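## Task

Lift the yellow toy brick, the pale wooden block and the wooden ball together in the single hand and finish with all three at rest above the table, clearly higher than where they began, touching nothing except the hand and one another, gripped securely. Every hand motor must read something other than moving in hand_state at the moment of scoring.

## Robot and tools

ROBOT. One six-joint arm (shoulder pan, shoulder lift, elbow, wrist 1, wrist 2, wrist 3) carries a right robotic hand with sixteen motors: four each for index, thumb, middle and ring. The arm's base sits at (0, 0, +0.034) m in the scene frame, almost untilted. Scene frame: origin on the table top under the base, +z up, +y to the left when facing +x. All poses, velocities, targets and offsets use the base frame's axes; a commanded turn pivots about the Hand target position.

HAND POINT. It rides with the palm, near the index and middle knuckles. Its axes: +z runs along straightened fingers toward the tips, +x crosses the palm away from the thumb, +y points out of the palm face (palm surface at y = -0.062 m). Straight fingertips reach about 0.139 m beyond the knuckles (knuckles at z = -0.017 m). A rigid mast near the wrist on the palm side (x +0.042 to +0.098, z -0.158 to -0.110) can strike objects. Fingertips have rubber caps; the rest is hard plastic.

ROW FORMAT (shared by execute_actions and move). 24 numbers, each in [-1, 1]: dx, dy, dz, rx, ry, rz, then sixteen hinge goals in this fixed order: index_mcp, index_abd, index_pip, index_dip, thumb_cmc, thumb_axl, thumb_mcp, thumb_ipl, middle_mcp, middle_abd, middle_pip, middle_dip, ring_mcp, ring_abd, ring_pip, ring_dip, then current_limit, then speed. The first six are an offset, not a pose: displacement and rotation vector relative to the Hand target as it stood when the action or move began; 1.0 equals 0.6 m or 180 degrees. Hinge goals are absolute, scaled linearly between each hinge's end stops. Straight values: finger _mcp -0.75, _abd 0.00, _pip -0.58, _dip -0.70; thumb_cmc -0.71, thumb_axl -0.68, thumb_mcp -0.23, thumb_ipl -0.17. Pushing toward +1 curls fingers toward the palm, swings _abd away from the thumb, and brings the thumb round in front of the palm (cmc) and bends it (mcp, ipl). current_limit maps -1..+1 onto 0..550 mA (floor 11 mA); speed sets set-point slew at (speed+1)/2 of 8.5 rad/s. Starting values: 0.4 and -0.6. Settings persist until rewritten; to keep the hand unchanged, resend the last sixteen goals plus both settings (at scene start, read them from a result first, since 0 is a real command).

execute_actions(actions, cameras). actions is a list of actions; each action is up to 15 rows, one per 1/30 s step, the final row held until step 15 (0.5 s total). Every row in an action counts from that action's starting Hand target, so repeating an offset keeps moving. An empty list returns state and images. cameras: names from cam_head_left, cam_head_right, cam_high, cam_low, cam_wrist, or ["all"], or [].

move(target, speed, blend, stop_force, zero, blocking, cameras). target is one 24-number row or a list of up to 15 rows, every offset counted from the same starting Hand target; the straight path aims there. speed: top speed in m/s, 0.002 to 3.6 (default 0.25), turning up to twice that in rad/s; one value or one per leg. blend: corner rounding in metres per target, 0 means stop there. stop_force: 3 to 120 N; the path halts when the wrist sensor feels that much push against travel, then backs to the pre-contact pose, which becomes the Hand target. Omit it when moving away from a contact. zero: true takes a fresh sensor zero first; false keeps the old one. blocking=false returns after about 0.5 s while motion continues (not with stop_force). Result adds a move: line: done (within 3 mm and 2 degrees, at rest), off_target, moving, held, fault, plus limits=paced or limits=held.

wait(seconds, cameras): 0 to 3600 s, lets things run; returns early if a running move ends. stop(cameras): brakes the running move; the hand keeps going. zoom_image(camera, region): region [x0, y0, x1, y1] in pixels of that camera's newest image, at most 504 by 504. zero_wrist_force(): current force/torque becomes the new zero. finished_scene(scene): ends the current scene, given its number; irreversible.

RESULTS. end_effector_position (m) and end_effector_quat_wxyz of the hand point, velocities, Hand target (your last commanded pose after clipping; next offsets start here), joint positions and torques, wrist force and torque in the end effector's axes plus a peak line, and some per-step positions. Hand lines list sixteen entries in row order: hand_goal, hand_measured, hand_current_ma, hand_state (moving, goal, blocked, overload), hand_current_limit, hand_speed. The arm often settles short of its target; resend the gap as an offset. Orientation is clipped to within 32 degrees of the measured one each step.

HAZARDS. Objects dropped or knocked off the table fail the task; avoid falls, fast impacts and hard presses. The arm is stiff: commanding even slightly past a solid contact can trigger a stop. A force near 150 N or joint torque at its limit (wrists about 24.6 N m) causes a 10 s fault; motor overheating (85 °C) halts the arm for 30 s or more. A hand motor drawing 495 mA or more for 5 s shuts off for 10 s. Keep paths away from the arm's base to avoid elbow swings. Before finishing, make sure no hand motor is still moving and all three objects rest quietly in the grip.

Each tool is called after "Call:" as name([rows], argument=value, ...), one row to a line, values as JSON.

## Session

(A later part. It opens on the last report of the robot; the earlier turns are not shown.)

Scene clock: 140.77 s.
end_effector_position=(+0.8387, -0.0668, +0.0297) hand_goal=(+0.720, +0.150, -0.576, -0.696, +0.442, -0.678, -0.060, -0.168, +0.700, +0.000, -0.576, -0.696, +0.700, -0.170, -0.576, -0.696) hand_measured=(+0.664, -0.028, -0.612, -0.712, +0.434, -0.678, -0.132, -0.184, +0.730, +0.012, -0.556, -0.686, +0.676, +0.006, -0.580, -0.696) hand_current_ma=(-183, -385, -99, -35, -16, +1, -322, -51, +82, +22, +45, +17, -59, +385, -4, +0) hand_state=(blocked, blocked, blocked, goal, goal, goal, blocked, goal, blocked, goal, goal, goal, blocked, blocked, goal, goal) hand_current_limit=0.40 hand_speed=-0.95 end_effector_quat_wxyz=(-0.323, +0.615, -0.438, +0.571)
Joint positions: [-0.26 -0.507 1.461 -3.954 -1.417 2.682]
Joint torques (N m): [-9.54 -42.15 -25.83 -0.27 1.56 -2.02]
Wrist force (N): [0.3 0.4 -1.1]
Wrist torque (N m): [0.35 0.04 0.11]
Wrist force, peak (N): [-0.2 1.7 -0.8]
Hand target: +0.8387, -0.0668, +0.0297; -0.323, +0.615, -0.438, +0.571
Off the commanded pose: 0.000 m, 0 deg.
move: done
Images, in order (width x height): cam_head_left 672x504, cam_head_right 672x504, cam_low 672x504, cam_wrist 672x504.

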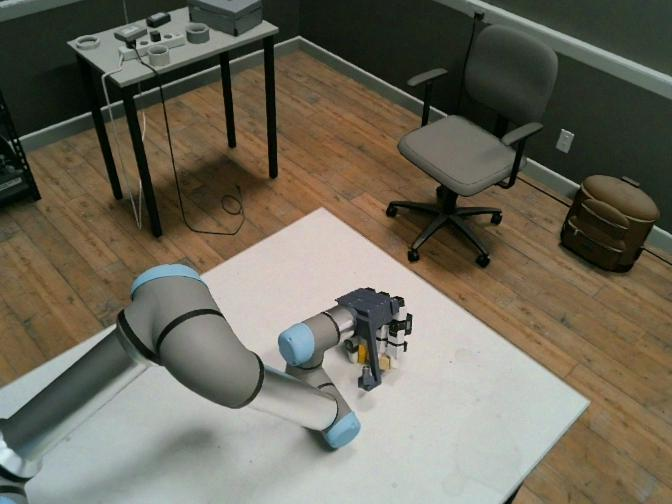

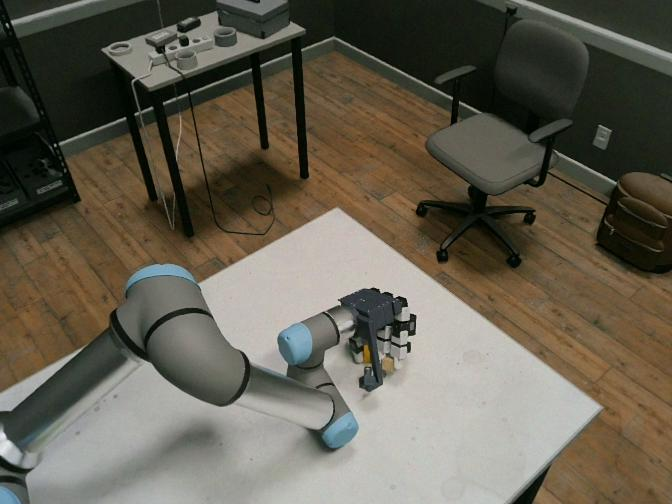

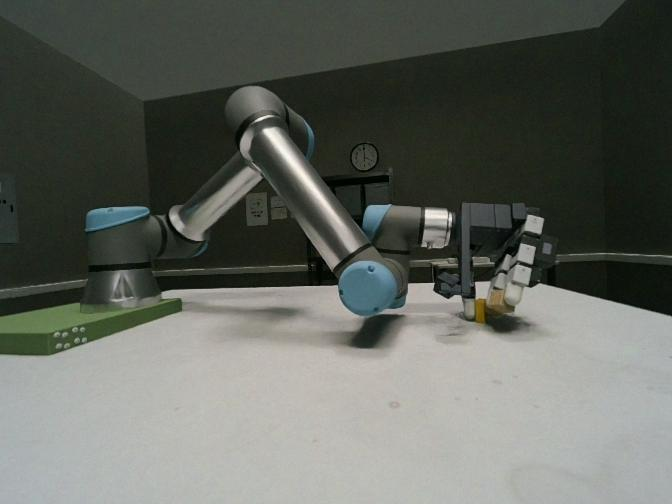

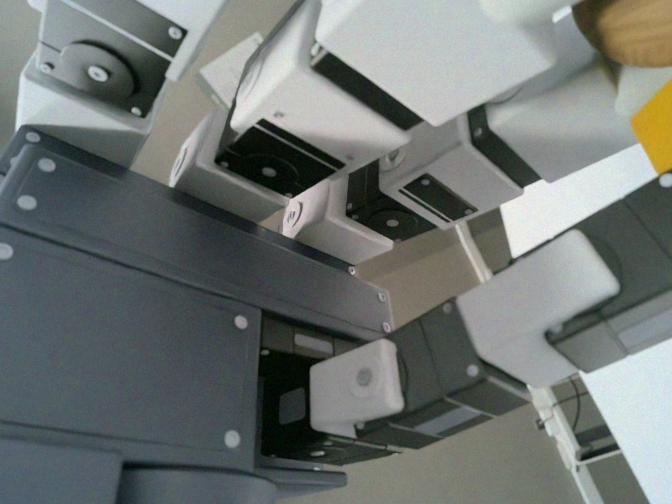

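Call:
move(target=[0, 0, 0.05, 0, 0, 0, 0.72, 0.15, -0.576, -0.696, 0.443, -0.678, -0.06, -0.168, 0.70, 0, -0.576, -0.696, 0.70, -0.17, -0.576, -0.696, 0.4, -0.95], speed=0.05, cameras=["cam_low", "cam_head_left", "cam_head_right", "cam_wrist"])

Call:
zoom_image(camera="cam_low", region=[430, 220, 550, 330])

Call:
zoom_image(camera="cam_head_left", region=[310, 270, 430, 370])

Scene clock: 142.03 s.
end_effector_position=(+0.8386, -0.0668, +0.0598) hand_goal=(+0.720, +0.150, -0.576, -0.696, +0.442, -0.678, -0.060, -0.168, +0.700, +0.000, -0.576, -0.696, +0.700, -0.170, -0.576, -0.696) hand_measured=(+0.662, -0.028, -0.616, -0.714, +0.428, -0.678, -0.126, -0.184, +0.730, +0.010, -0.556, -0.686, +0.676, +0.002, -0.580, -0.696) hand_current_ma=(-188, -385, -112, -39, -27, +1, -290, -51, +82, +15, +45, +17, -59, +385, -4, +0) hand_state=(blocked, blocked, blocked, goal, goal, goal, blocked, goal, blocked, goal, goal, goal, blocked, blocked, goal, goal) hand_current_limit=0.40 hand_speed=-0.95 end_effector_quat_wxyz=(-0.323, +0.615, -0.438, +0.571) end_effector_velocity=(+0.000, +0.000, -0.003) end_effector_angular_velocity=(+0.000, +0.000, +0.000)
Joint positions: [-0.26 -0.564 1.479 -3.915 -1.417 2.682]
Joint velocities: [0 0.006 0 -0.006 0 0]
Joint torques (N m): [-8.17 -41.99 -21.62 -3.1 1.19 -1.82]
Wrist force (N): [-0.3 1.4 -0.5]
Wrist torque (N m): [0.43 0.09 0.12]
Wrist force, peak (N): [-0.3 2.2 -0.7]
Hand target: +0.8387, -0.0668, +0.0597; -0.323, +0.615, -0.438, +0.571
Off the commanded pose: 0.000 m, 0 deg.
move: done
Images, in order (width x height): cam_head_left 672x504, cam_head_right 672x504, cam_low 672x504, cam_wrist 672x504.

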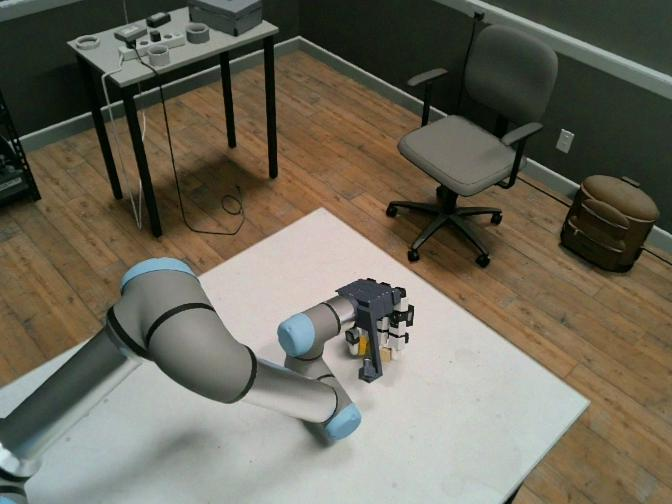

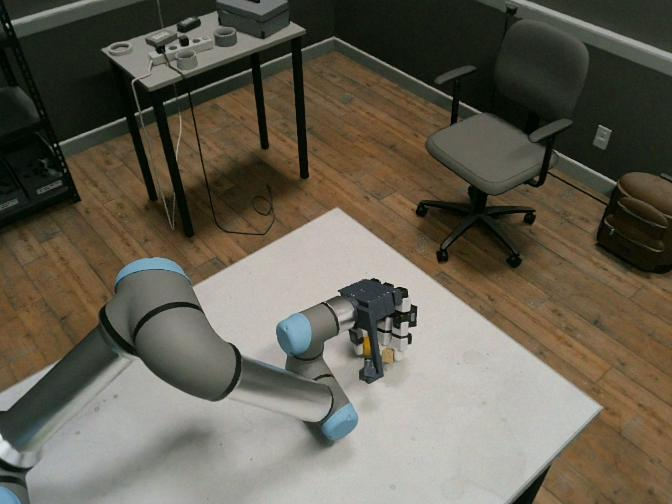

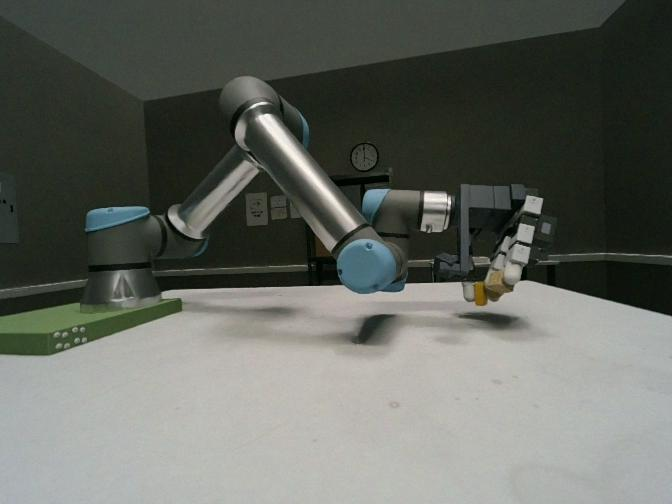

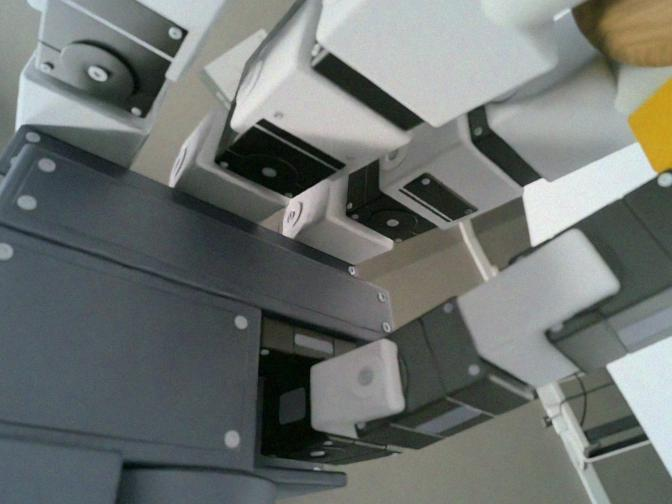

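Scaled by 4.200.

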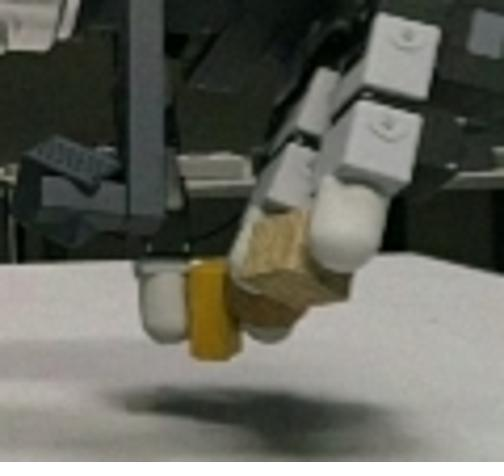

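Scaled by 4.200.

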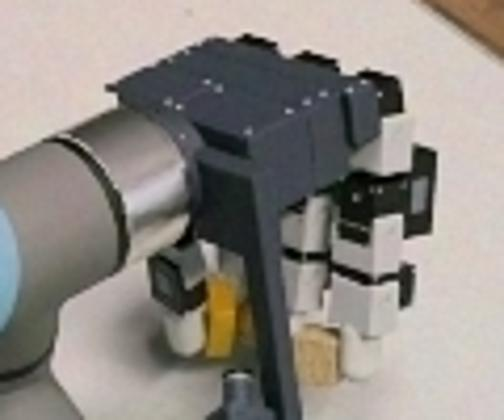

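Call:
move(target=[-0.05, 0, 0.3333, 0, 0, 0, 0.72, 0.15, -0.576, -0.696, 0.443, -0.678, -0.05, -0.168, 0.70, 0, -0.576, -0.696, 0.70, -0.17, -0.576, -0.696, 0.4, -0.95], speed=0.15, cameras=["cam_low", "cam_head_right", "cam_wrist"])

Call:
zoom_image(camera="cam_low", region=[400, 80, 560, 230])

Call:
zoom_image(camera="cam_head_right", region=[300, 160, 440, 300])

Scene clock: 144.43 s.
end_effector_position=(+0.8087, -0.0668, +0.2597) hand_goal=(+0.720, +0.150, -0.576, -0.696, +0.442, -0.678, -0.050, -0.168, +0.700, +0.000, -0.576, -0.696, +0.700, -0.170, -0.576, -0.696) hand_measured=(+0.662, -0.028, -0.618, -0.714, +0.428, -0.678, -0.122, -0.186, +0.730, +0.008, -0.556, -0.686, +0.678, +0.000, -0.580, -0.696) hand_current_ma=(-194, -385, -115, -40, -31, +1, -325, -56, +82, +13, +45, +17, -59, +385, -4, +0) hand_state=(blocked, blocked, blocked, goal, goal, goal, blocked, goal, blocked, goal, goal, goal, blocked, blocked, goal, goal) hand_current_limit=0.40 hand_speed=-0.95 end_effector_quat_wxyz=(-0.323, +0.615, -0.438, +0.571)
Joint positions: [-0.274 -0.945 1.567 -3.621 -1.404 2.68]
Joint torques (N m): [-0.35 -48.09 -21.64 -1.23 -0.32 -2.68]
Wrist force (N): [-0.4 1.5 -0.8]
Wrist torque (N m): [0.47 0.11 0.13]
Wrist force, peak (N): [-1.0 3.1 -0.3]
Hand target: +0.8087, -0.0668, +0.2597; -0.323, +0.615, -0.438, +0.571
Off the commanded pose: 0.000 m, 0 deg.
move: done
Images, in order (width x height): cam_head_right 672x504, cam_low 672x504, cam_wrist 672x504.

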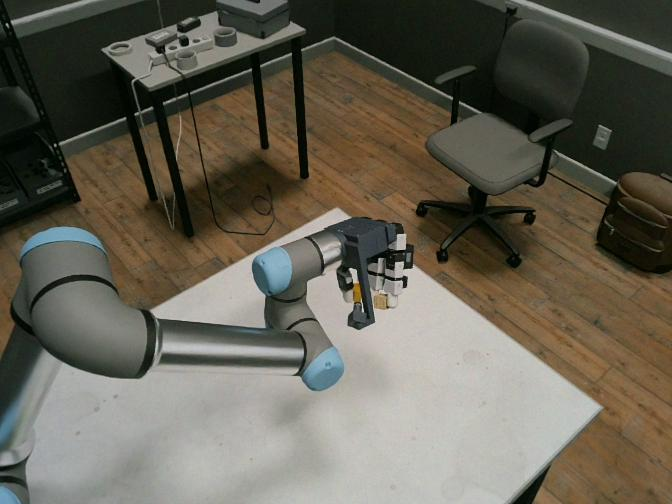

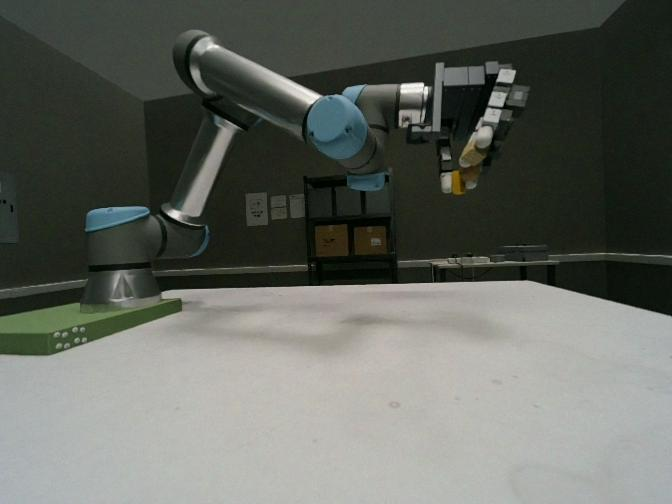

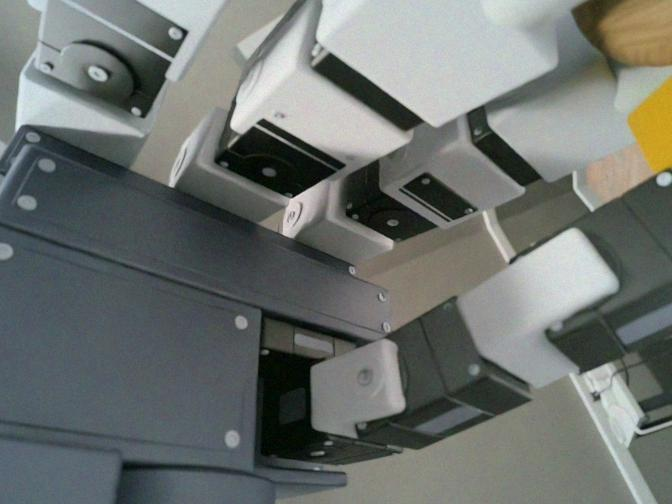

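Scaled by 3.150.

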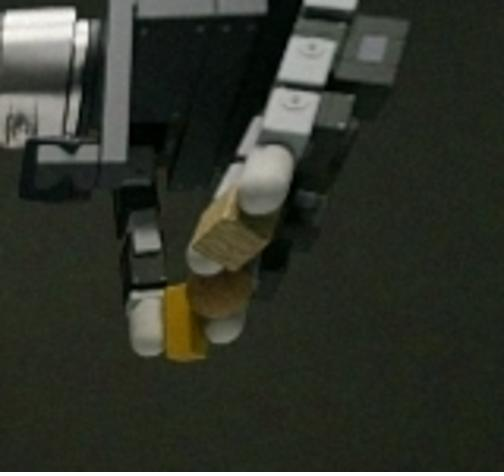

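Scaled by 3.600.

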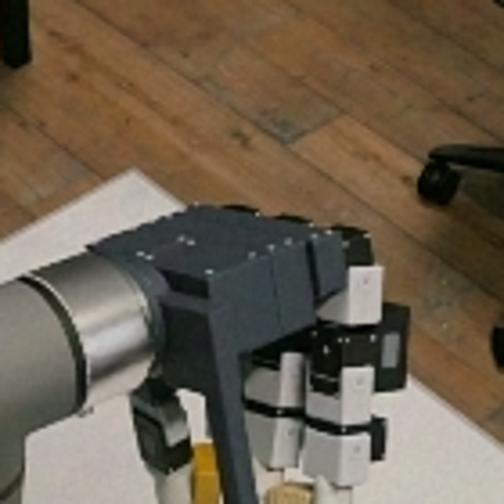

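Call:
finished_scene(scene=1)

The scene is finished: the task was done.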